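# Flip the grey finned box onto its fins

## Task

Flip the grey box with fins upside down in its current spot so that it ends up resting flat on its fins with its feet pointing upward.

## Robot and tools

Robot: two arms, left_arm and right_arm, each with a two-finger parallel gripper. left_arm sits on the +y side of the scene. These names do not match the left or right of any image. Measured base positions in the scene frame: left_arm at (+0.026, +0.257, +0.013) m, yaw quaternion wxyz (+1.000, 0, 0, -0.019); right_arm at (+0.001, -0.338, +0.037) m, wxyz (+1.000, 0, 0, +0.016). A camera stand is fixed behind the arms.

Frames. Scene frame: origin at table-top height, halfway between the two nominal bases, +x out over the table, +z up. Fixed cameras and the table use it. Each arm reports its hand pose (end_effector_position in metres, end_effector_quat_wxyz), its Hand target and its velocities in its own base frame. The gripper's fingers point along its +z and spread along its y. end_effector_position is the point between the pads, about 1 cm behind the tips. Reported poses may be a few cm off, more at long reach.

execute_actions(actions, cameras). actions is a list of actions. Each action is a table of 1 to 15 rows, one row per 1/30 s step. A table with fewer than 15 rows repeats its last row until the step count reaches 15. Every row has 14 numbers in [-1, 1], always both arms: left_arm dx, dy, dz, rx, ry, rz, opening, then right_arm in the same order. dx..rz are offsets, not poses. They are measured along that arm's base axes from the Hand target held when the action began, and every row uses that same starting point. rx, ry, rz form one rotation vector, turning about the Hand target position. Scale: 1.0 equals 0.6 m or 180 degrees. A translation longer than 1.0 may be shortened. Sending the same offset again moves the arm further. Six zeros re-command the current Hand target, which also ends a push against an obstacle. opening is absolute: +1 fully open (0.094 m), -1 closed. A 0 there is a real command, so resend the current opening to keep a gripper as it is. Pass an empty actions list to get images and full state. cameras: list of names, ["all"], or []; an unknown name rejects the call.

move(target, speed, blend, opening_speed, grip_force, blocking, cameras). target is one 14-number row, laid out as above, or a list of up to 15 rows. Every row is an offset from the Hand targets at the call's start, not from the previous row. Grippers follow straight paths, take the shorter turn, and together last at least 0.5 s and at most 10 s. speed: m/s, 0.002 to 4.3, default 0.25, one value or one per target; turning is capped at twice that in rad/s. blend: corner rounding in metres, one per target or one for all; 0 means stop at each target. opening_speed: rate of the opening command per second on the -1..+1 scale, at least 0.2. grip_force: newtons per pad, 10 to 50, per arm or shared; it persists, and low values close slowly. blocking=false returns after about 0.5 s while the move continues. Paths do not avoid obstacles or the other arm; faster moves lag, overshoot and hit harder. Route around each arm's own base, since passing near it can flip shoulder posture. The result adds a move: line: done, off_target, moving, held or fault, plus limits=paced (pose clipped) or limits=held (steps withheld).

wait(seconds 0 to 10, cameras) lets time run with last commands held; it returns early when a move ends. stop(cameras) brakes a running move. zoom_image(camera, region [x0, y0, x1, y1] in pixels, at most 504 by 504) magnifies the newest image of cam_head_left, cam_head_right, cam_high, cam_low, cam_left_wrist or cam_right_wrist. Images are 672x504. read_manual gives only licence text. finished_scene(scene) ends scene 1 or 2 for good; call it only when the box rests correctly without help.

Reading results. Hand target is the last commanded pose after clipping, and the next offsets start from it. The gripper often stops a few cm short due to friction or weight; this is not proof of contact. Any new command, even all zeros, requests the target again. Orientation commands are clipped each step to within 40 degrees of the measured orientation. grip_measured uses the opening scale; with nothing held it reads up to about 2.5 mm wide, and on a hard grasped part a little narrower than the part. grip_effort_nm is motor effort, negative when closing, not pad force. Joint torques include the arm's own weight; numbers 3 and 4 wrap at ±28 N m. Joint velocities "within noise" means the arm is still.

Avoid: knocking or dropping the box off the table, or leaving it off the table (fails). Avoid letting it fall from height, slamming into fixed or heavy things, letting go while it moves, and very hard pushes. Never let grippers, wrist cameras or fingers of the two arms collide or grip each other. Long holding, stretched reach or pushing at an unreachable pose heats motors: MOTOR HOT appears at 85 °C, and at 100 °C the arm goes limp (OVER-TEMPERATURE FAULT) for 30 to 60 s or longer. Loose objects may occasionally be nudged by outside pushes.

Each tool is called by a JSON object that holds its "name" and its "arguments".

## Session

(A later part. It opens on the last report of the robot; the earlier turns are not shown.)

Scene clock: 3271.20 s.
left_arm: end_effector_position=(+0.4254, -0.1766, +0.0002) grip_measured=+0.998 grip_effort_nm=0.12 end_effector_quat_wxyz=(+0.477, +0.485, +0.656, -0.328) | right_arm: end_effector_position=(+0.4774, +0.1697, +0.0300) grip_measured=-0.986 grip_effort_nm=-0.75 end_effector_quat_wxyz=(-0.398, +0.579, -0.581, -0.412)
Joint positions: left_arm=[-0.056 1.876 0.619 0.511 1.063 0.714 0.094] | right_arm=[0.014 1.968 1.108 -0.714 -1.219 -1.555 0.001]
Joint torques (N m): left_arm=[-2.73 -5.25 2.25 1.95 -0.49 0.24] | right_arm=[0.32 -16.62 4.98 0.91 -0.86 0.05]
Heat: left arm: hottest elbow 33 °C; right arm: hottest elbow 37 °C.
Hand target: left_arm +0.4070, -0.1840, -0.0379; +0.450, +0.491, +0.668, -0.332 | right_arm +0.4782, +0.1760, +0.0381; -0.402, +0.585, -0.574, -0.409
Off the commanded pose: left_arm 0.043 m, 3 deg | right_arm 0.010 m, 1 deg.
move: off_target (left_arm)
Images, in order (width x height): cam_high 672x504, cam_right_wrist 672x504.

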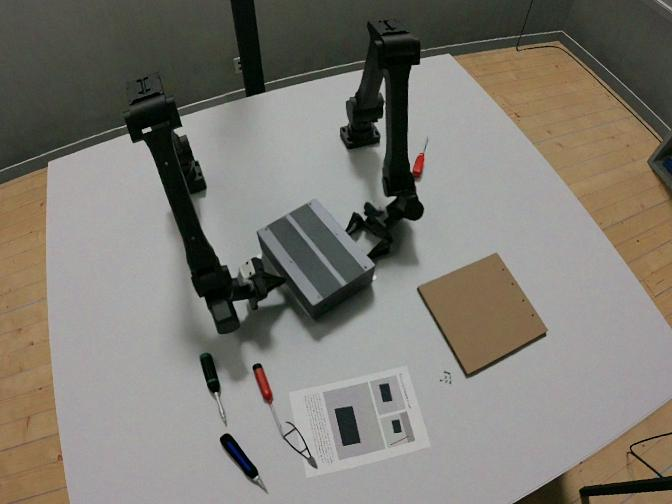

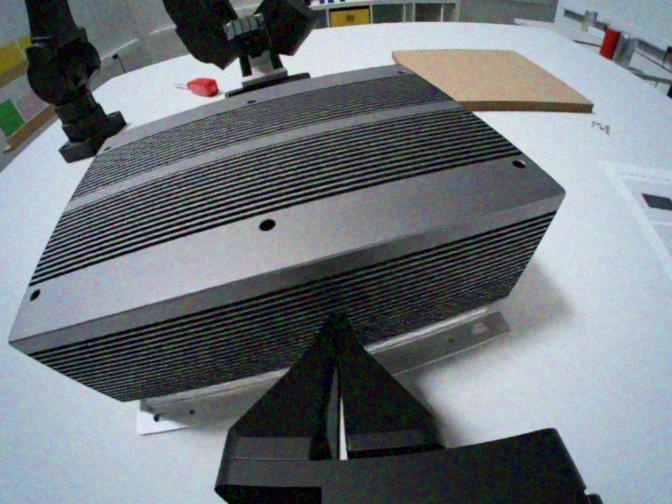

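{"name": "move", "arguments": {"target": [0,0,0,0,0,0,1,0,0,0.022,0,0,0,-1], "speed": 0.05, "cameras": ["cam_right_wrist"]}}

{"name": "zoom_image", "arguments": {"camera": "cam_right_wrist", "region": [150, 150, 520, 400]}}

Scene clock: 3277.17 s.
left_arm: end_effector_position=(+0.4254, -0.1766, +0.0002) grip_measured=+0.998 grip_effort_nm=0.12 end_effector_quat_wxyz=(+0.477, +0.485, +0.656, -0.328) | right_arm: end_effector_position=(+0.4787, +0.1697, +0.0434) grip_measured=-0.986 grip_effort_nm=-0.75 end_effector_quat_wxyz=(-0.403, +0.582, -0.578, -0.407)
Joint positions: left_arm=[-0.056 1.876 0.619 0.511 1.063 0.714 0.094] | right_arm=[0.014 1.939 1.108 -0.725 -1.219 -1.553 0.001]
Joint torques (N m): left_arm=[-2.78 -5.25 2.24 1.91 -0.47 0.24] | right_arm=[0.67 -15.97 5.42 -0.02 -0.83 0.01]
Heat: left arm: hottest elbow 33 °C; right arm: hottest elbow 37 °C.
Hand target: left_arm +0.4070, -0.1840, -0.0379; +0.450, +0.491, +0.668, -0.332 | right_arm +0.4782, +0.1760, +0.0514; -0.402, +0.585, -0.574, -0.409
Off the commanded pose: left_arm 0.043 m, 3 deg | right_arm 0.010 m, 1 deg.
move: off_target (left_arm)
Images, in order (width x height): cam_right_wrist 672x504.

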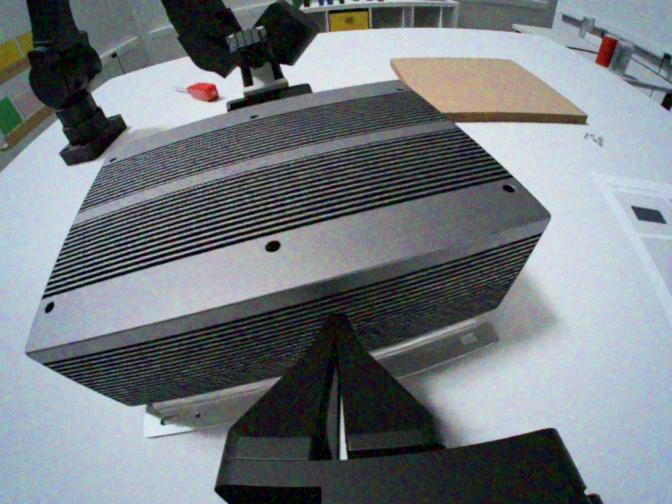

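Scaled by 1.362 from the camera's 672x504 image, which has a finer 960x720 frame.

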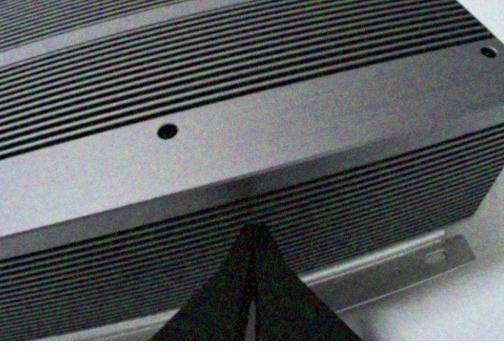

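{"name": "move", "arguments": {"target": [0.0085,-0.027,0,0,0,0,1,-0.019,0.0472,0,0,0,0.0191,-1], "speed": 0.05, "cameras": ["cam_right_wrist","cam_left_wrist"]}}

Scene clock: 3290.47 s.
left_arm: end_effector_position=(+0.4265, -0.1905, +0.0006) grip_measured=+0.998 grip_effort_nm=0.12 end_effector_quat_wxyz=(+0.479, +0.485, +0.654, -0.329) | right_arm: end_effector_position=(+0.4761, +0.1766, +0.0432) grip_measured=-0.986 grip_effort_nm=-0.75 end_effector_quat_wxyz=(-0.399, +0.587, -0.574, -0.409)
Joint positions: left_arm=[-0.092 1.886 0.619 0.569 1.039 0.662 0.094] | right_arm=[0.029 1.939 1.108 -0.725 -1.217 -1.553 0.001]
Joint torques (N m): left_arm=[-3.31 -5.07 3.08 1.73 -0.74 0.18] | right_arm=[4.19 -16.26 5.23 0.05 -0.99 0.04]
Heat: left arm: hottest elbow 33 °C; right arm: hottest elbow 37 °C.
Hand target: left_arm +0.4122, -0.2002, -0.0379; +0.450, +0.491, +0.668, -0.332 | right_arm +0.4669, +0.2042, +0.0513; -0.390, +0.601, -0.556, -0.421
Off the commanded pose: left_arm 0.042 m, 4 deg | right_arm 0.030 m, 3 deg.
move: off_target (left_arm, right_arm)
Images, in order (width x height): cam_left_wrist 672x504, cam_right_wrist 672x504.

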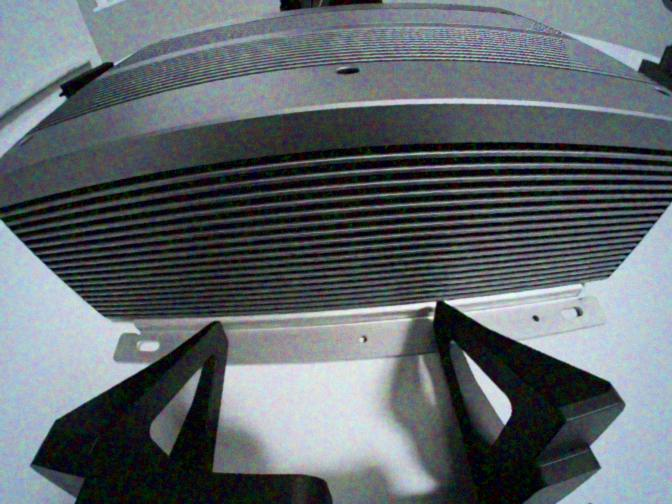

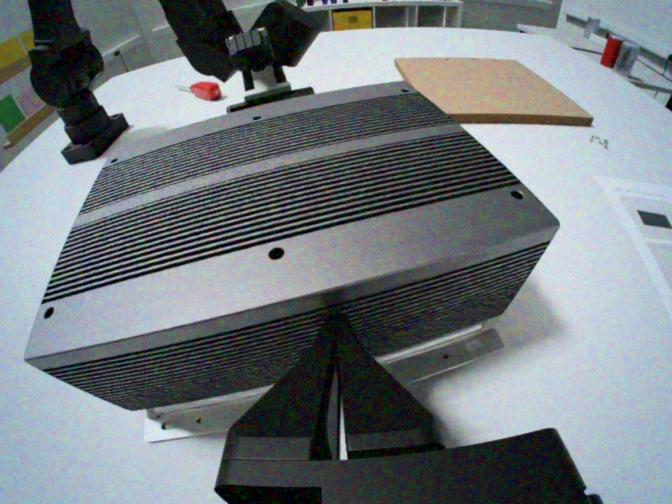

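{"name": "move", "arguments": {"target": [[0,0.02,0.055,0.016,0.0048,0.0005,1,0.0098,-0.0235,0,0,0,-0.00955,-1],[-0.0037,0.067,0.055,0.016,0.0048,0.0005,1,0.0098,-0.0235,0,0,0,-0.00955,-1],[-0.0037,0.067,0.0233,0.016,0.0048,0.0005,1,0.0098,-0.0235,0,0,0,-0.00955,-1]], "speed": 0.04, "cameras": ["cam_left_wrist"]}}

Scene clock: 3322.10 s.
left_arm: end_effector_position=(+0.4120, -0.1657, -0.0026) grip_measured=+0.998 grip_effort_nm=0.12 end_effector_quat_wxyz=(+0.447, +0.509, +0.663, -0.317) | right_arm: end_effector_position=(+0.4760, +0.1766, +0.0432) grip_measured=-0.986 grip_effort_nm=-0.75 end_effector_quat_wxyz=(-0.399, +0.586, -0.574, -0.409)
Joint positions: left_arm=[-0.035 1.817 0.623 0.269 1.048 0.893 0.094] | right_arm=[0.029 1.939 1.108 -0.726 -1.217 -1.553 0.001]
Joint torques (N m): left_arm=[0.03 -6.48 4.1 1.68 -0.08 -0.19] | right_arm=[1.61 -15.56 5.48 0.13 -0.93 0.01]
Heat: left arm: hottest elbow 33 °C; right arm: hottest elbow 36 °C.
Hand target: left_arm +0.4100, -0.1600, -0.0239; +0.433, +0.499, +0.680, -0.318 | right_arm +0.4727, +0.1901, +0.0513; -0.396, +0.593, -0.565, -0.415
Off the commanded pose: left_arm 0.022 m, 3 deg | right_arm 0.016 m, 1 deg.
move: off_target (left_arm, right_arm)
Images, in order (width x height): cam_left_wrist 672x504.

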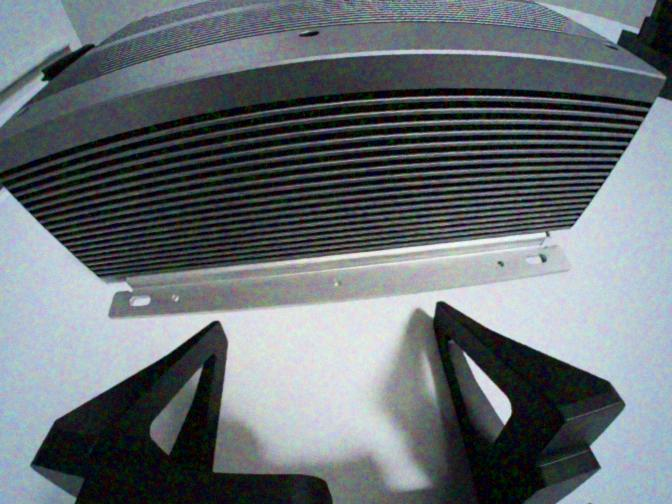

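{"name": "move", "arguments": {"target": [0.011,-0.035,0,0,0,0,1,0,0,0,0,0,0,-1], "speed": 0.02, "cameras": ["cam_left_wrist"]}}

Scene clock: 3330.50 s.
left_arm: end_effector_position=(+0.4186, -0.1756, -0.0023) grip_measured=+0.998 grip_effort_nm=0.12 end_effector_quat_wxyz=(+0.451, +0.502, +0.668, -0.313) | right_arm: end_effector_position=(+0.4760, +0.1766, +0.0432) grip_measured=-0.986 grip_effort_nm=-0.75 end_effector_quat_wxyz=(-0.399, +0.586, -0.574, -0.409)
Joint positions: left_arm=[-0.064 1.829 0.623 0.349 1.019 0.814 0.094] | right_arm=[0.029 1.939 1.108 -0.726 -1.217 -1.553 0.001]
Joint torques (N m): left_arm=[-2.32 -6.65 4.89 1.87 -0.26 -0.24] | right_arm=[1.67 -15.79 5.45 0.16 -0.95 0.01]
Heat: left arm: hottest elbow 33 °C; right arm: hottest elbow 36 °C.
Hand target: left_arm +0.4166, -0.1811, -0.0239; +0.433, +0.499, +0.680, -0.318 | right_arm +0.4727, +0.1901, +0.0513; -0.396, +0.593, -0.565, -0.415
Off the commanded pose: left_arm 0.022 m, 3 deg | right_arm 0.016 m, 1 deg.
move: off_target (left_arm, right_arm)
Images, in order (width x height): cam_left_wrist 672x504.

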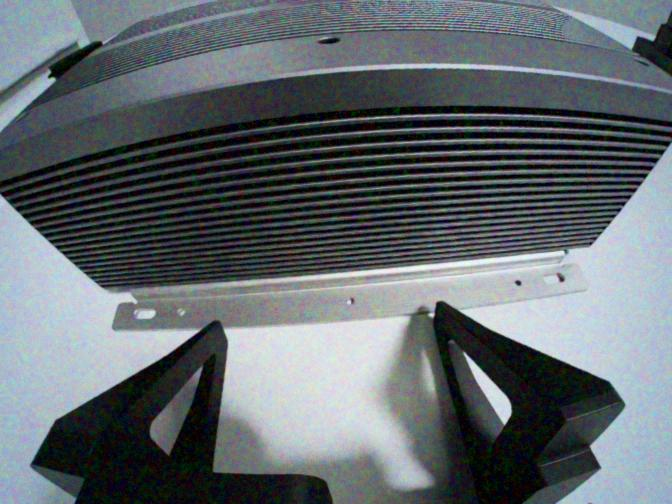

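{"name": "move", "arguments": {"target": [0.007,-0.022,-0.004,0,0,0,1,0,0,0,0,0,0,-1], "speed": 0.02, "cameras": ["cam_left_wrist"]}}

{"name": "zoom_image", "arguments": {"camera": "cam_left_wrist", "region": [100, 200, 604, 420]}}

Scene clock: 3339.77 s.
left_arm: end_effector_position=(+0.4203, -0.1798, -0.0021) grip_measured=+0.998 grip_effort_nm=0.12 end_effector_quat_wxyz=(+0.453, +0.500, +0.668, -0.314) | right_arm: end_effector_position=(+0.4760, +0.1766, +0.0432) grip_measured=-0.986 grip_effort_nm=-0.75 end_effector_quat_wxyz=(-0.399, +0.586, -0.574, -0.409)
Joint positions: left_arm=[-0.074 1.834 0.625 0.375 1.013 0.79 0.094] | right_arm=[0.029 1.939 1.108 -0.726 -1.217 -1.553 0.001]
Joint torques (N m): left_arm=[-4.13 -5.6 5.35 2.32 -0.89 -0.45] | right_arm=[2.08 -16.26 5.34 0.24 -0.95 0.03]
Heat: left arm: hottest elbow 34 °C; right arm: hottest elbow 36 °C.
Hand target: left_arm +0.4206, -0.1943, -0.0265; +0.433, +0.499, +0.680, -0.318 | right_arm +0.4727, +0.1901, +0.0513; -0.396, +0.593, -0.565, -0.415
Off the commanded pose: left_arm 0.028 m, 3 deg | right_arm 0.016 m, 1 deg.
move: off_target (left_arm, right_arm)
Images, in order (width x height): cam_left_wrist 672x504.

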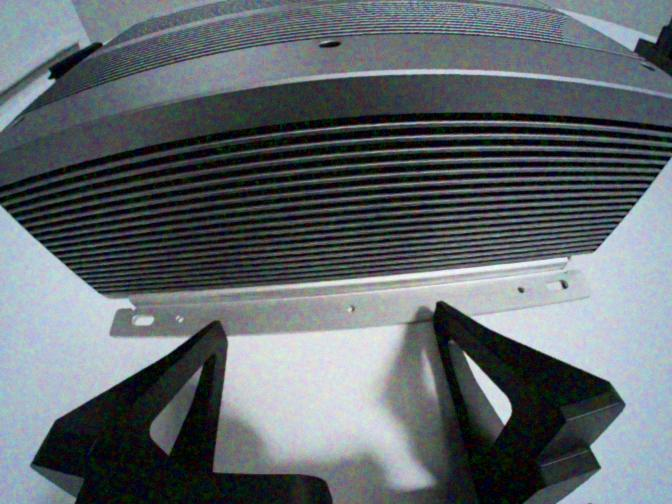

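Scaled by 1.000.

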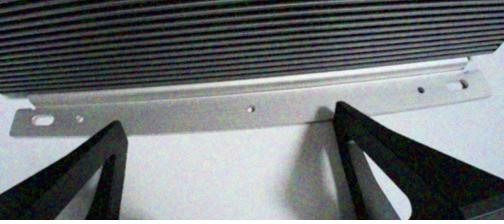

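{"name": "move", "arguments": {"target": [0.006,-0.019,-0.004,0,0,0,1,-0.0139,0.0304,0,0,0,0.0127,-1], "speed": 0.04, "cameras": ["cam_left_wrist"]}}

Scene clock: 3352.43 s.
left_arm: end_effector_position=(+0.4217, -0.1812, -0.0019) grip_measured=+0.998 grip_effort_nm=0.12 end_effector_quat_wxyz=(+0.457, +0.497, +0.668, -0.314) | right_arm: end_effector_position=(+0.4763, +0.1762, +0.0433) grip_measured=-0.986 grip_effort_nm=-0.75 end_effector_quat_wxyz=(-0.398, +0.589, -0.575, -0.406)
Joint positions: left_arm=[-0.078 1.84 0.622 0.405 1.011 0.768 0.094] | right_arm=[0.029 1.935 1.108 -0.726 -1.209 -1.553 0.001]
Joint torques (N m): left_arm=[-6.12 -5.19 6.09 2.66 -1.56 -0.56] | right_arm=[5.13 -15.74 5.44 0.02 -1.31 -0.06]
Heat: left arm: hottest elbow 34 °C; right arm: hottest elbow 36 °C.
Hand target: left_arm +0.4243, -0.2057, -0.0288; +0.433, +0.500, +0.680, -0.318 | right_arm +0.4644, +0.2084, +0.0515; -0.388, +0.604, -0.553, -0.423
Off the commanded pose: left_arm 0.036 m, 3 deg | right_arm 0.035 m, 4 deg.
move: off_target (left_arm, right_arm)
Images, in order (width x height): cam_left_wrist 672x504.

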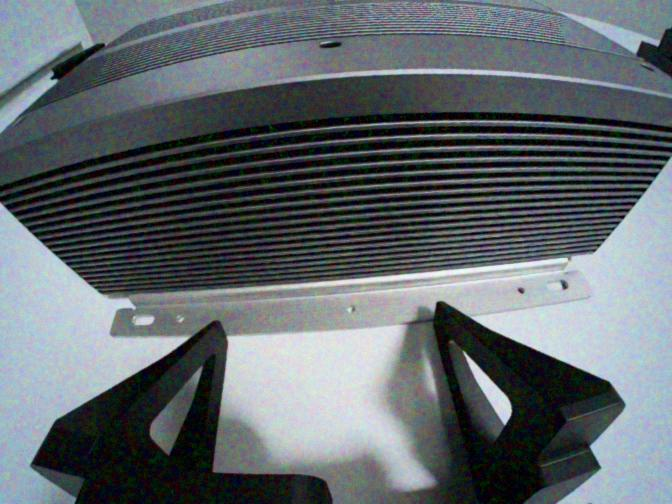

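{"name": "move", "arguments": {"target": [0.007,-0.0222,0,0.0053,0.0016,0.0002,1,-0.0302,0.0607,0.0133,0,0,0.02546,-1], "speed": 0.04, "cameras": ["cam_left_wrist","cam_right_wrist"]}}

Scene clock: 3363.63 s.
left_arm: end_effector_position=(+0.4227, -0.1833, -0.0023) grip_measured=+0.998 grip_effort_nm=0.11 end_effector_quat_wxyz=(+0.455, +0.495, +0.671, -0.311) | right_arm: end_effector_position=(+0.4745, +0.1752, +0.0454) grip_measured=-0.986 grip_effort_nm=-0.75 end_effector_quat_wxyz=(-0.393, +0.595, -0.575, -0.401)
Joint positions: left_arm=[-0.085 1.839 0.622 0.411 0.997 0.755 0.094] | right_arm=[0.029 1.926 1.11 -0.75 -1.191 -1.572 0.001]
Joint torques (N m): left_arm=[-8.53 -5.54 7.08 2.24 -2.35 -0.69] | right_arm=[10.58 -15.56 5.26 -0.77 -2.01 -0.17]
Heat: left arm: hottest elbow 35 °C; right arm: hottest elbow 36 °C.
Hand target: left_arm +0.4285, -0.2190, -0.0287; +0.427, +0.502, +0.683, -0.314 | right_arm +0.4461, +0.2448, +0.0592; -0.370, +0.626, -0.529, -0.438
Off the commanded pose: left_arm 0.045 m, 4 deg | right_arm 0.076 m, 8 deg.
move: off_target (left_arm, right_arm)
Images, in order (width x height): cam_left_wrist 672x504, cam_right_wrist 672x504.

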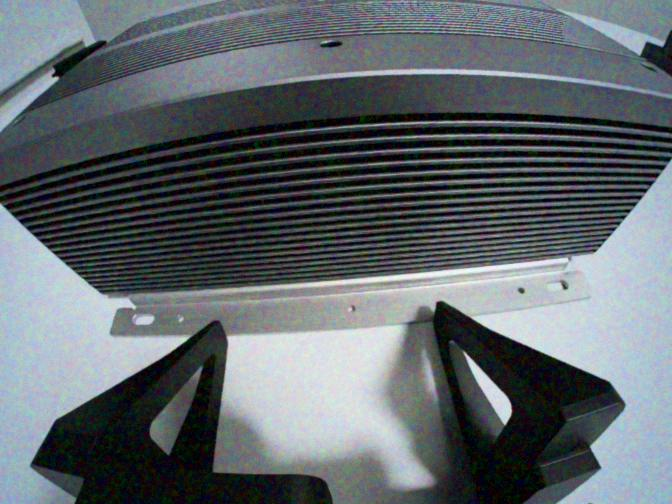

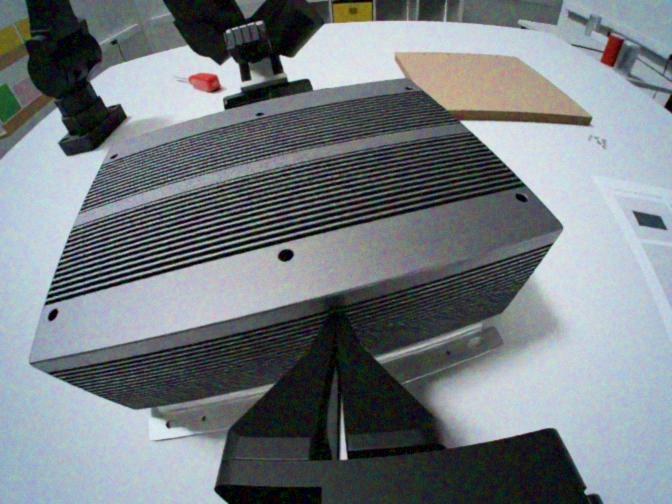

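{"name": "move", "arguments": {"target": [0.01,-0.0318,0,0.0053,0.0016,0.0002,1,-0.0445,0.0722,0.005,0,0,0.0318,-1], "speed": 0.04, "cameras": ["cam_left_wrist","cam_right_wrist"]}}

Scene clock: 3372.20 s.
left_arm: end_effector_position=(+0.4247, -0.1862, -0.0017) grip_measured=+0.999 grip_effort_nm=0.09 end_effector_quat_wxyz=(+0.452, +0.492, +0.680, -0.302) | right_arm: end_effector_position=(+0.4753, +0.1743, +0.0459) grip_measured=-0.986 grip_effort_nm=-0.75 end_effector_quat_wxyz=(-0.388, +0.615, -0.567, -0.388)
Joint positions: left_arm=[-0.099 1.828 0.62 0.411 0.961 0.735 0.094] | right_arm=[0.032 1.924 1.127 -0.794 -1.161 -1.634 0.001]
Joint torques (N m): left_arm=[-11.11 -4.78 8.51 2.29 -2.63 -0.86] | right_arm=[16.67 -16.79 3.77 -1.54 -3.12 -0.16]
Heat: left arm: hottest elbow 35 °C; right arm: hottest elbow 36 °C.
Hand target: left_arm +0.4346, -0.2380, -0.0288; +0.421, +0.505, +0.687, -0.309 | right_arm +0.4194, +0.2882, +0.0623; -0.348, +0.652, -0.497, -0.456
Off the commanded pose: left_arm 0.059 m, 4 deg | right_arm 0.128 m, 13 deg.
move: off_target (left_arm, right_arm)
Images, in order (width x height): cam_left_wrist 672x504, cam_right_wrist 672x504.

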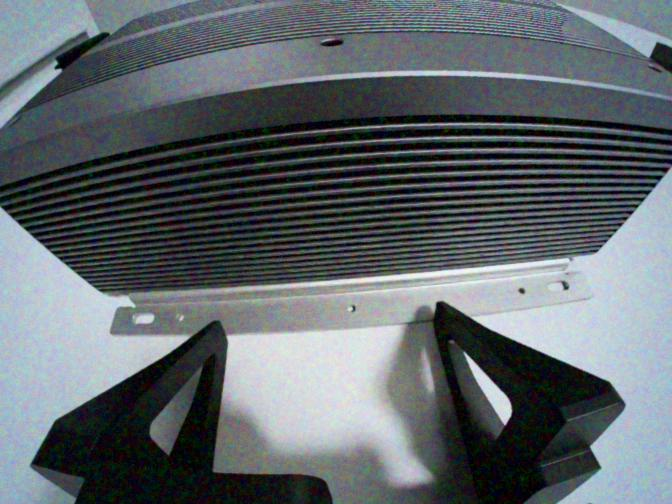

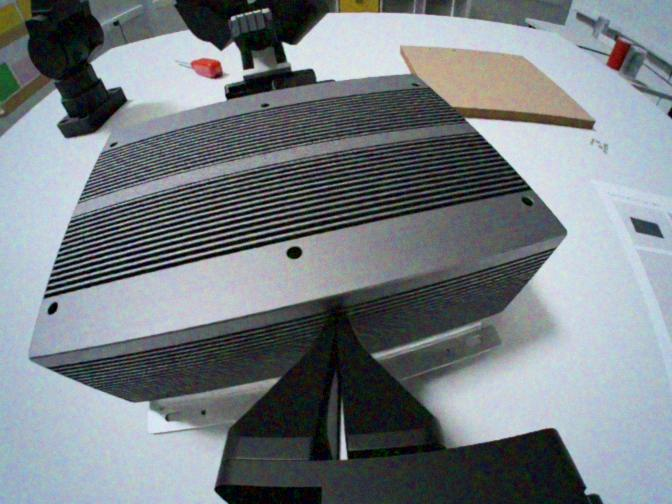

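{"name": "move", "arguments": {"target": [0.005,-0.0159,0,0.0053,0.0016,0.0002,1,-0.0402,0.0595,0.005,0.004,0,0.0255,-1], "speed": 0.04, "cameras": ["cam_left_wrist","cam_right_wrist"]}}

Scene clock: 3383.03 s.
left_arm: end_effector_position=(+0.4256, -0.1878, -0.0014) grip_measured=+0.999 grip_effort_nm=0.09 end_effector_quat_wxyz=(+0.448, +0.489, +0.688, -0.294) | right_arm: end_effector_position=(+0.4734, +0.1865, +0.0725) grip_measured=-0.986 grip_effort_nm=-0.74 end_effector_quat_wxyz=(-0.401, +0.638, -0.535, -0.380)
Joint positions: left_arm=[-0.11 1.816 0.618 0.403 0.929 0.722 0.094] | right_arm=[0.056 1.88 1.144 -0.847 -1.172 -1.699 0.001]
Joint torques (N m): left_arm=[-12.34 -4.31 9.52 2 -2.49 -0.83] | right_arm=[19.78 -13.98 2.5 -1.54 -2.66 0.02]
Heat: left arm: hottest wrist yaw 37 °C; right arm: hottest elbow 36 °C.
Hand target: left_arm +0.4374, -0.2476, -0.0289; +0.415, +0.507, +0.691, -0.305 | right_arm +0.3954, +0.3238, +0.0653; -0.333, +0.669, -0.468, -0.473
Off the commanded pose: left_arm 0.067 m, 4 deg | right_arm 0.158 m, 16 deg.
move: off_target (left_arm, right_arm)
Images, in order (width x height): cam_left_wrist 672x504, cam_right_wrist 672x504.

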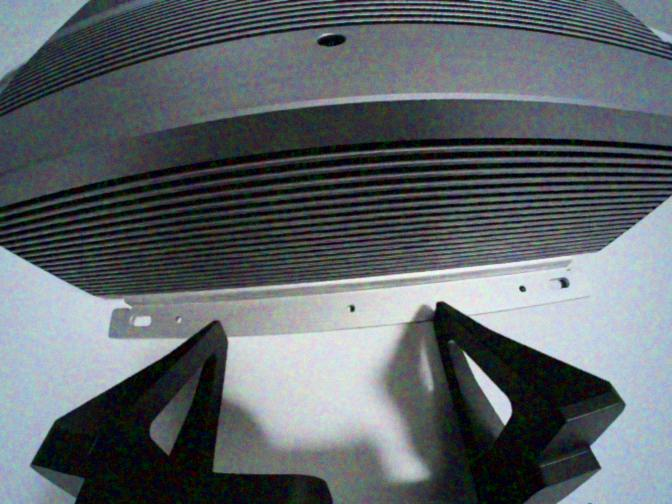

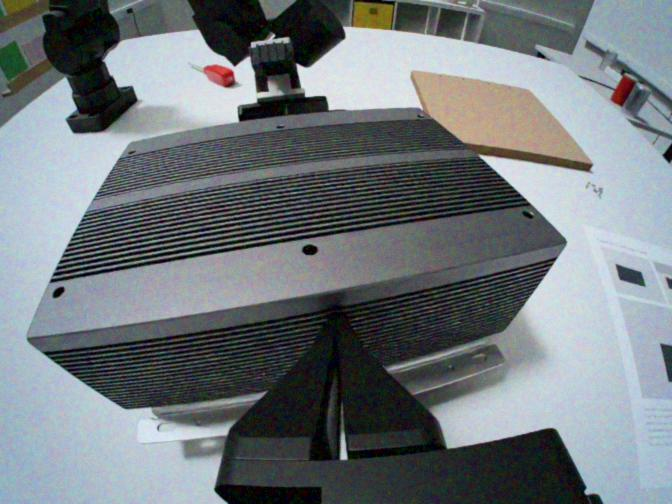

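{"name": "move", "arguments": {"target": [-0.002,0.0064,0,0,0,0,1,0.0192,-0.0135,0.0378,0,0,-0.024,-1], "speed": 0.03, "cameras": ["cam_left_wrist","cam_right_wrist"]}}

Scene clock: 3428.57 s.
left_arm: end_effector_position=(+0.4272, -0.1883, -0.0015) grip_measured=+0.999 grip_effort_nm=0.10 end_effector_quat_wxyz=(+0.445, +0.486, +0.695, -0.288) | right_arm: end_effector_position=(+0.4643, +0.2179, +0.1210) grip_measured=-0.986 grip_effort_nm=-0.74 end_effector_quat_wxyz=(-0.414, +0.623, -0.534, -0.395)
Joint positions: left_arm=[-0.116 1.809 0.618 0.398 0.906 0.709 0.094] | right_arm=[0.116 1.767 1.106 -0.74 -1.213 -1.491 0.001]
Joint torques (N m): left_arm=[-11.16 -3.78 9.48 2.06 -1.43 -0.64] | right_arm=[14.8 -10.11 3.38 0.75 -1.19 0.06]
Heat: left arm: hottest wrist yaw 43 °C; right arm: hottest wrist yaw 39 °C.
Hand target: left_arm +0.4362, -0.2437, -0.0288; +0.415, +0.507, +0.691, -0.305 | right_arm +0.4070, +0.3157, +0.0880; -0.351, +0.651, -0.492, -0.460
Off the commanded pose: left_arm 0.063 m, 5 deg | right_arm 0.118 m, 12 deg.
move: off_target (left_arm, right_arm)
Images, in order (width x height): cam_left_wrist 672x504, cam_right_wrist 672x504.

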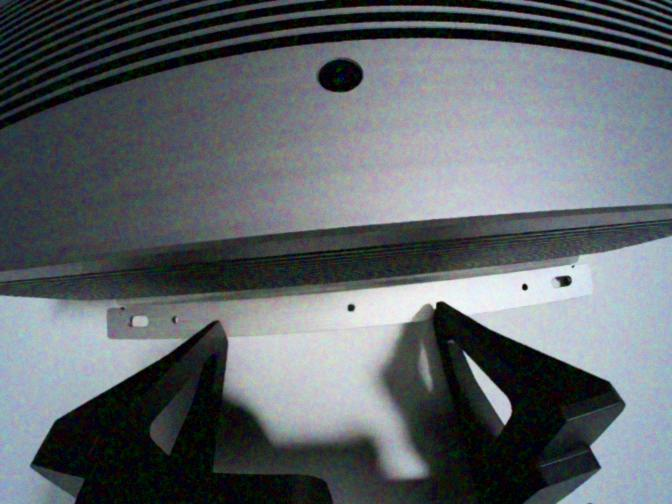

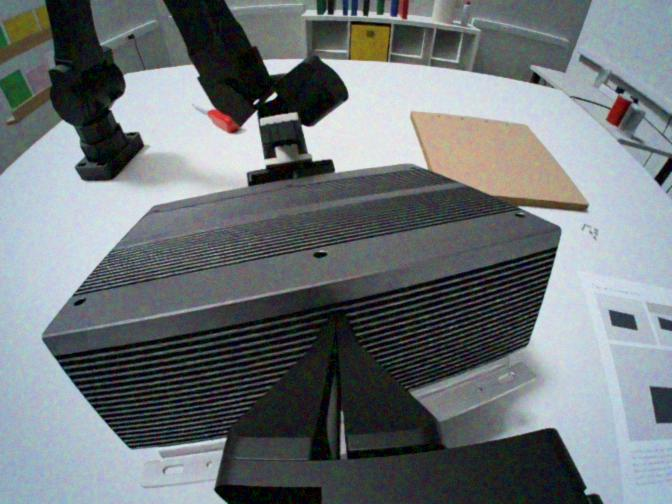

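{"name": "move", "arguments": {"target": [-0.007,0.0222,0,0,0,0,1,0.0165,0.0003,0.0633,0,0,-0.031,-1], "speed": 0.02, "cameras": ["cam_left_wrist","cam_right_wrist"]}}

Scene clock: 3454.60 s.
left_arm: end_effector_position=(+0.4275, -0.1881, -0.0014) grip_measured=+0.999 grip_effort_nm=0.09 end_effector_quat_wxyz=(+0.445, +0.486, +0.696, -0.287) | right_arm: end_effector_position=(+0.4493, +0.2743, +0.1681) grip_measured=-0.986 grip_effort_nm=-0.74 end_effector_quat_wxyz=(-0.423, +0.616, -0.523, -0.410)
Joint positions: left_arm=[-0.116 1.808 0.618 0.398 0.905 0.709 0.094] | right_arm=[0.233 1.659 1.061 -0.492 -1.219 -1.159 0.001]
Joint torques (N m): left_arm=[-8.64 -3.96 8.81 1.36 -0.61 -0.32] | right_arm=[7.06 -8.06 4.15 1.22 0.21 0.06]
Heat: left arm: hottest elbow 40 °C; right arm: hottest elbow 35 °C.
Hand target: left_arm +0.4321, -0.2304, -0.0288; +0.415, +0.507, +0.691, -0.304 | right_arm +0.4168, +0.3160, +0.1259; -0.373, +0.626, -0.523, -0.442
Off the commanded pose: left_arm 0.051 m, 5 deg | right_arm 0.068 m, 7 deg.
move: off_target (left_arm, right_arm)
Images, in order (width x height): cam_left_wrist 672x504, cam_right_wrist 672x504.

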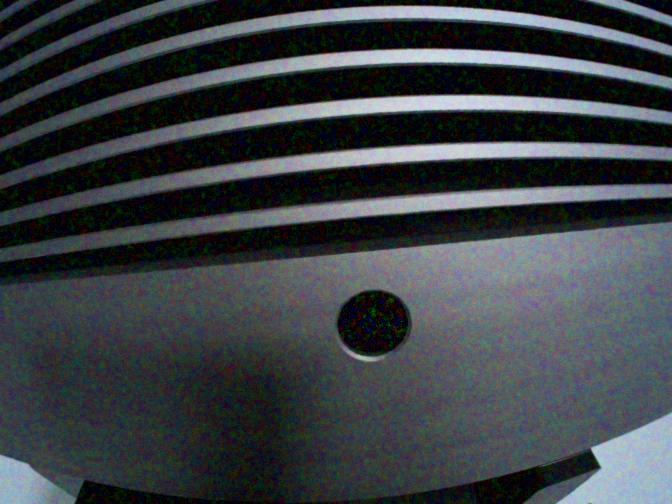

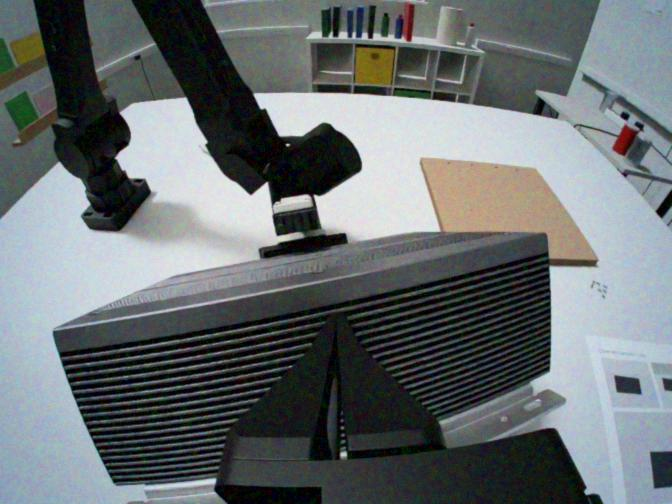

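{"name": "move", "arguments": {"target": [-0.006,0.019,0,0,0,0,1,0.0053,-0.007,0.0333,0,0,-0.0032,-1], "speed": 0.02, "cameras": ["cam_left_wrist","cam_right_wrist","cam_low"]}}

Scene clock: 3507.90 s.
left_arm: end_effector_position=(+0.4275, -0.1884, -0.0014) grip_measured=+0.999 grip_effort_nm=0.10 end_effector_quat_wxyz=(+0.443, +0.488, +0.695, -0.288) | right_arm: end_effector_position=(+0.4488, +0.2734, +0.1687) grip_measured=-0.986 grip_effort_nm=-0.74 end_effector_quat_wxyz=(-0.419, +0.614, -0.530, -0.409)
Joint positions: left_arm=[-0.116 1.808 0.622 0.388 0.908 0.716 0.094] | right_arm=[0.233 1.652 1.061 -0.501 -1.207 -1.15 0.001]
Joint torques (N m): left_arm=[-6.48 -4.31 7.97 0.99 -0.04 -0.09] | right_arm=[6.59 -9.99 5.94 0.23 -0.23 0.1]
Heat: left arm: hottest elbow 41 °C; right arm: hottest elbow 35 °C.
Hand target: left_arm +0.4284, -0.2190, -0.0289; +0.415, +0.507, +0.691, -0.304 | right_arm +0.4199, +0.3117, +0.1459; -0.375, +0.623, -0.527, -0.440
Off the commanded pose: left_arm 0.041 m, 4 deg | right_arm 0.053 m, 6 deg.
move: off_target (left_arm, right_arm)
Images, in order (width x height): cam_low 672x504, cam_left_wrist 672x504, cam_right_wrist 672x504.

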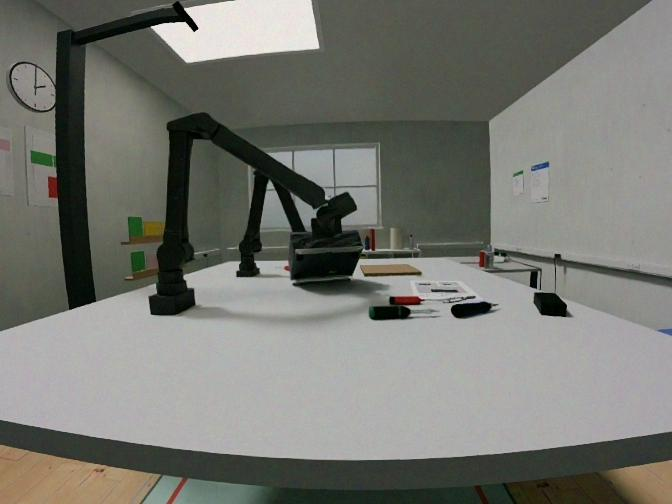

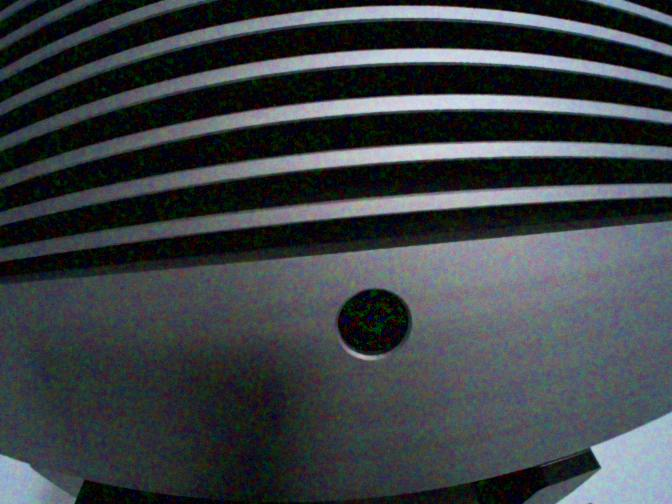

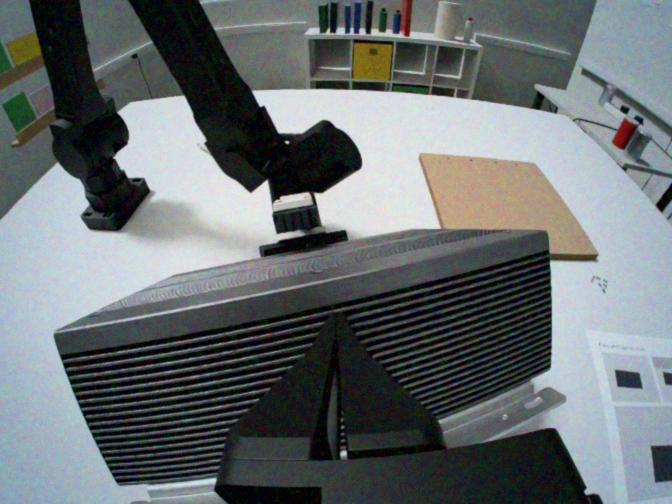

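{"name": "move", "arguments": {"target": [-0.005,0.0159,0,0,0,0,1,0,0,0.025,0,0,0,-1], "speed": 0.02, "cameras": ["cam_left_wrist","cam_right_wrist"]}}

Scene clock: 3516.83 s.
left_arm: end_effector_position=(+0.4276, -0.1890, -0.0014) grip_measured=+0.999 grip_effort_nm=0.09 end_effector_quat_wxyz=(+0.442, +0.493, +0.691, -0.291) | right_arm: end_effector_position=(+0.4426, +0.2776, +0.1725) grip_measured=-0.986 grip_effort_nm=-0.74 end_effector_quat_wxyz=(-0.408, +0.613, -0.535, -0.415)
Joint positions: left_arm=[-0.115 1.811 0.629 0.371 0.919 0.735 0.094] | right_arm=[0.245 1.641 1.063 -0.533 -1.202 -1.142 0.001]
Joint torques (N m): left_arm=[-4.66 -4.89 6.99 0.94 0.1 -0.01] | right_arm=[5.01 -10.75 6.94 0.14 -0.51 0.08]
Heat: left arm: hottest elbow 41 °C; right arm: hottest elbow 36 °C.
Hand target: left_arm +0.4255, -0.2095, -0.0288; +0.415, +0.507, +0.691, -0.305 | right_arm +0.4200, +0.3118, +0.1610; -0.375, +0.623, -0.526, -0.440
Off the commanded pose: left_arm 0.034 m, 4 deg | right_arm 0.043 m, 5 deg.
move: off_target (left_arm, right_arm)
Images, in order (width x height): cam_left_wrist 672x504, cam_right_wrist 672x504.

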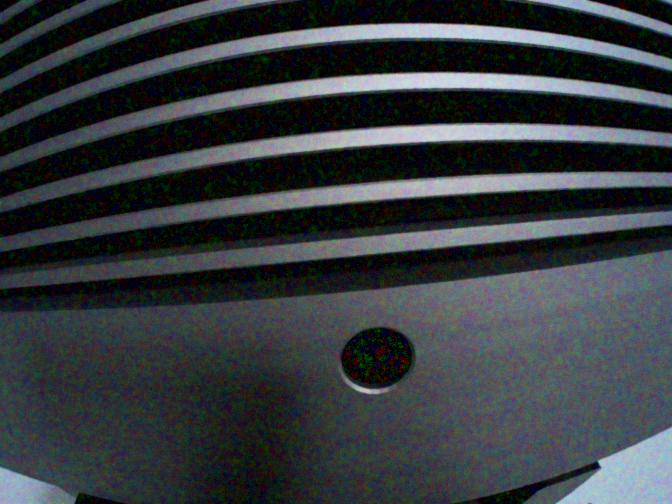

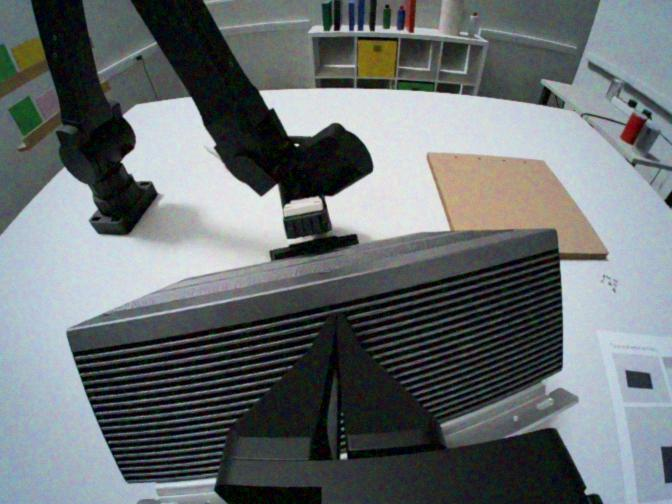

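{"name": "move", "arguments": {"target": [0,0.003,0.02,-0.0636,-0.02,0,1,0,0,0,0,0,0,-1], "speed": 0.03, "cameras": ["cam_left_wrist","cam_right_wrist","cam_low","cam_head_left"]}}

{"name": "zoom_image", "arguments": {"camera": "cam_low", "region": [260, 180, 400, 300]}}

Scene clock: 3588.60 s.
left_arm: end_effector_position=(+0.4328, -0.1926, +0.0058) grip_measured=+0.999 grip_effort_nm=0.10 end_effector_quat_wxyz=(+0.504, +0.468, +0.641, -0.342) | right_arm: end_effector_position=(+0.4404, +0.2797, +0.1741) grip_measured=-0.986 grip_effort_nm=-0.74 end_effector_quat_wxyz=(-0.406, +0.613, -0.534, -0.417)
Joint positions: left_arm=[-0.09 1.932 0.615 0.748 1.068 0.545 0.094] | right_arm=[0.25 1.637 1.063 -0.537 -1.204 -1.139 0.001]
Joint torques (N m): left_arm=[-3.66 -6.59 4.19 2.32 0.24 -0.19] | right_arm=[4.66 -10.64 6.84 0.46 -0.47 0.04]
Heat: left arm: hottest elbow 38 °C; right arm: hottest elbow 37 °C.
Hand target: left_arm +0.4255, -0.2077, -0.0168; +0.485, +0.472, +0.644, -0.356 | right_arm +0.4200, +0.3118, +0.1610; -0.375, +0.623, -0.526, -0.440
Off the commanded pose: left_arm 0.028 m, 3 deg | right_arm 0.040 m, 5 deg.
move: off_target (left_arm, right_arm)
Images, in order (width x height): cam_head_left 672x504, cam_low 672x504, cam_left_wrist 672x504, cam_right_wrist 672x504.

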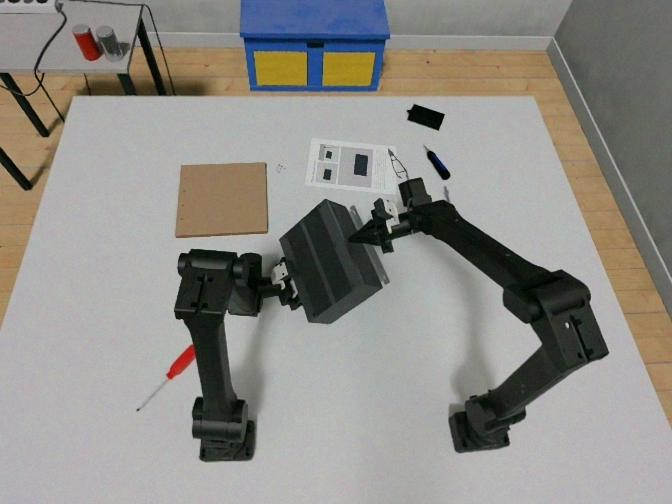

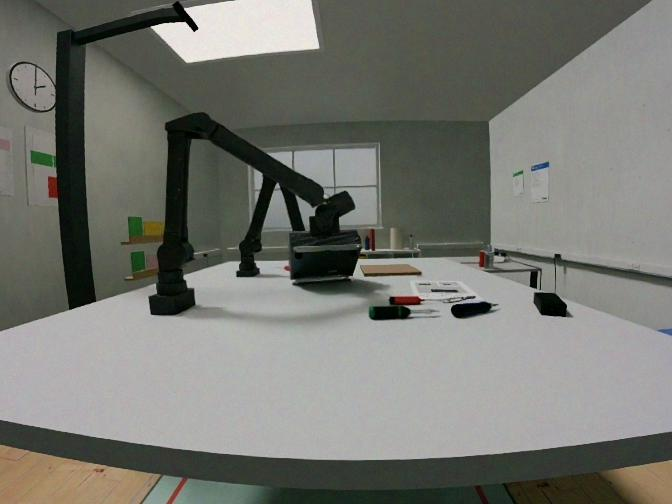

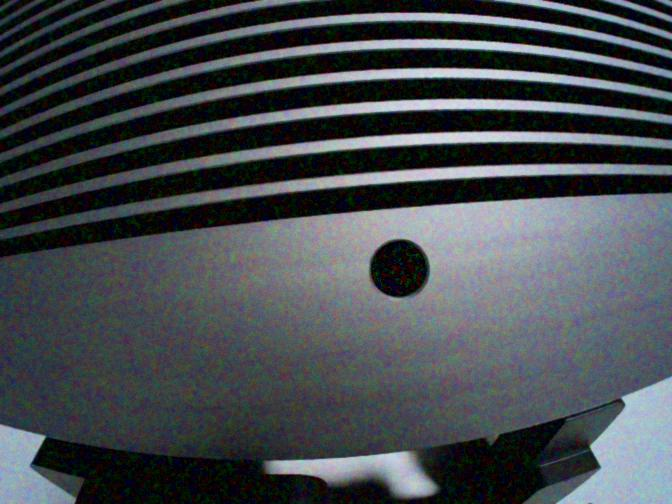

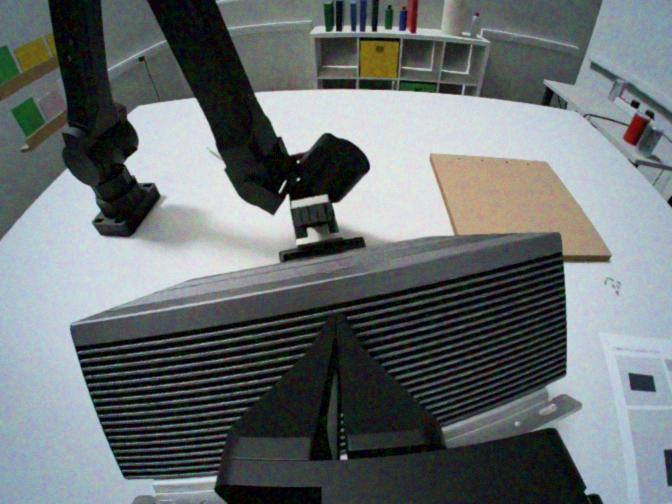

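Scaled by 3.600.

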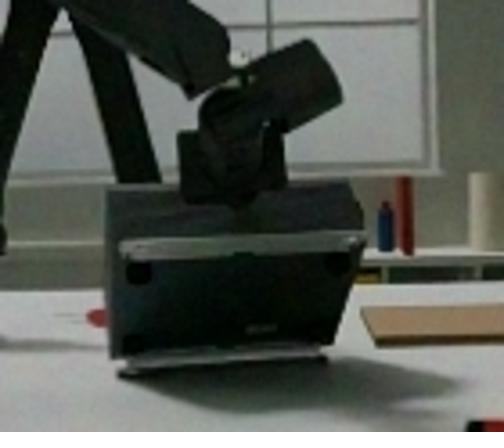

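{"name": "move", "arguments": {"target": [-0.002,0.0064,0.005,0,0,0,1,-0.0042,0.0161,0.0133,0,0,0,-1], "speed": 0.02, "cameras": ["cam_left_wrist","cam_right_wrist","cam_low"]}}

{"name": "zoom_image", "arguments": {"camera": "cam_low", "region": [260, 180, 400, 300]}}

Scene clock: 3602.13 s.
left_arm: end_effector_position=(+0.4322, -0.1917, +0.0062) grip_measured=+0.999 grip_effort_nm=0.10 end_effector_quat_wxyz=(+0.504, +0.468, +0.640, -0.343) | right_arm: end_effector_position=(+0.4365, +0.2899, +0.1789) grip_measured=-0.986 grip_effort_nm=-0.74 end_effector_quat_wxyz=(-0.400, +0.611, -0.538, -0.422)
Joint positions: left_arm=[-0.087 1.932 0.615 0.749 1.074 0.545 0.094] | right_arm=[0.273 1.627 1.063 -0.518 -1.195 -1.089 0.001]
Joint torques (N m): left_arm=[-3.19 -7.47 3.84 1.7 0.28 -0.11] | right_arm=[4.78 -11.46 7.08 0.99 -0.41 0.04]
Heat: left arm: hottest elbow 37 °C; right arm: hottest elbow 37 °C.
Hand target: left_arm +0.4242, -0.2039, -0.0138; +0.485, +0.473, +0.644, -0.356 | right_arm +0.4175, +0.3215, +0.1690; -0.375, +0.623, -0.526, -0.440
Off the commanded pose: left_arm 0.025 m, 3 deg | right_arm 0.038 m, 4 deg.
move: off_target (left_arm, right_arm)
Images, in order (width x height): cam_low 672x504, cam_left_wrist 672x504, cam_right_wrist 672x504.

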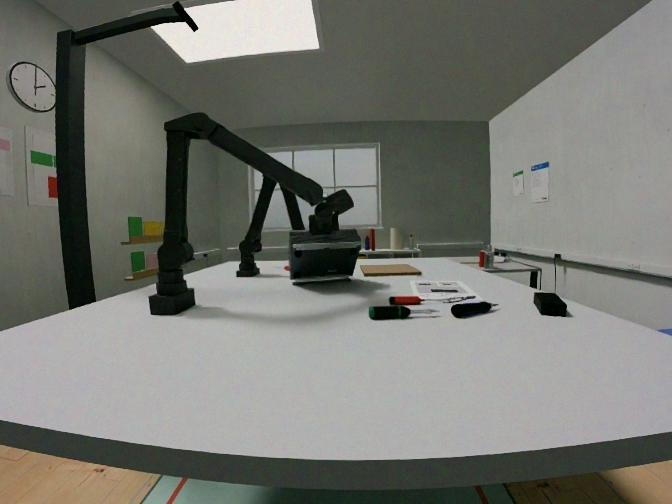

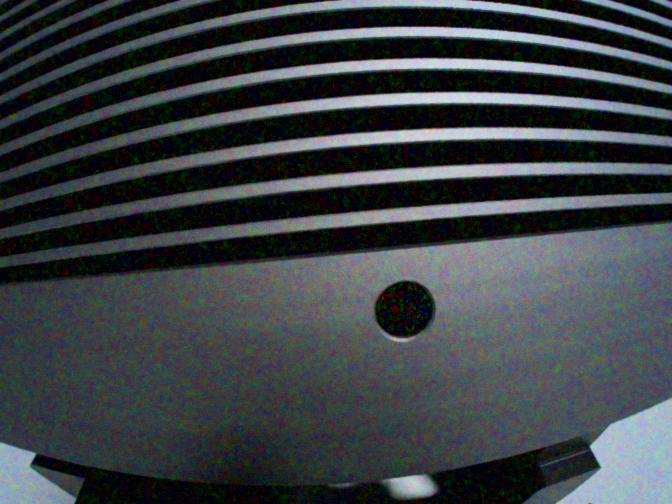

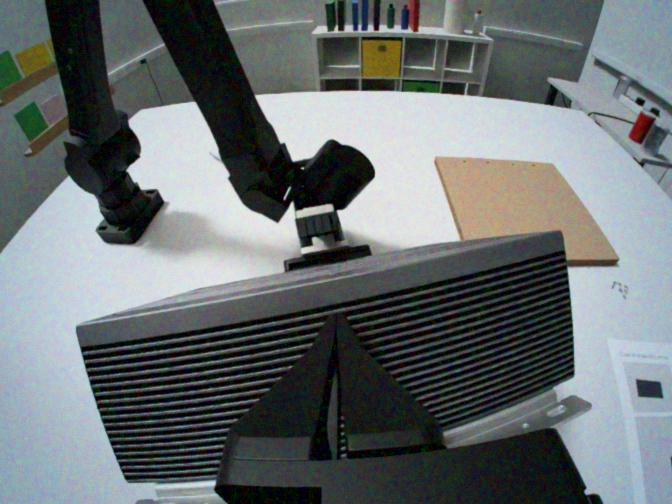

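Scaled by 3.600.

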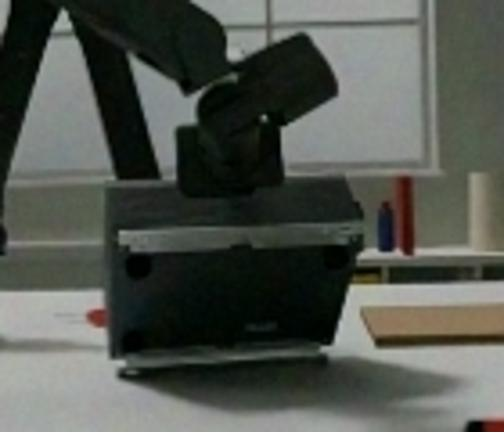

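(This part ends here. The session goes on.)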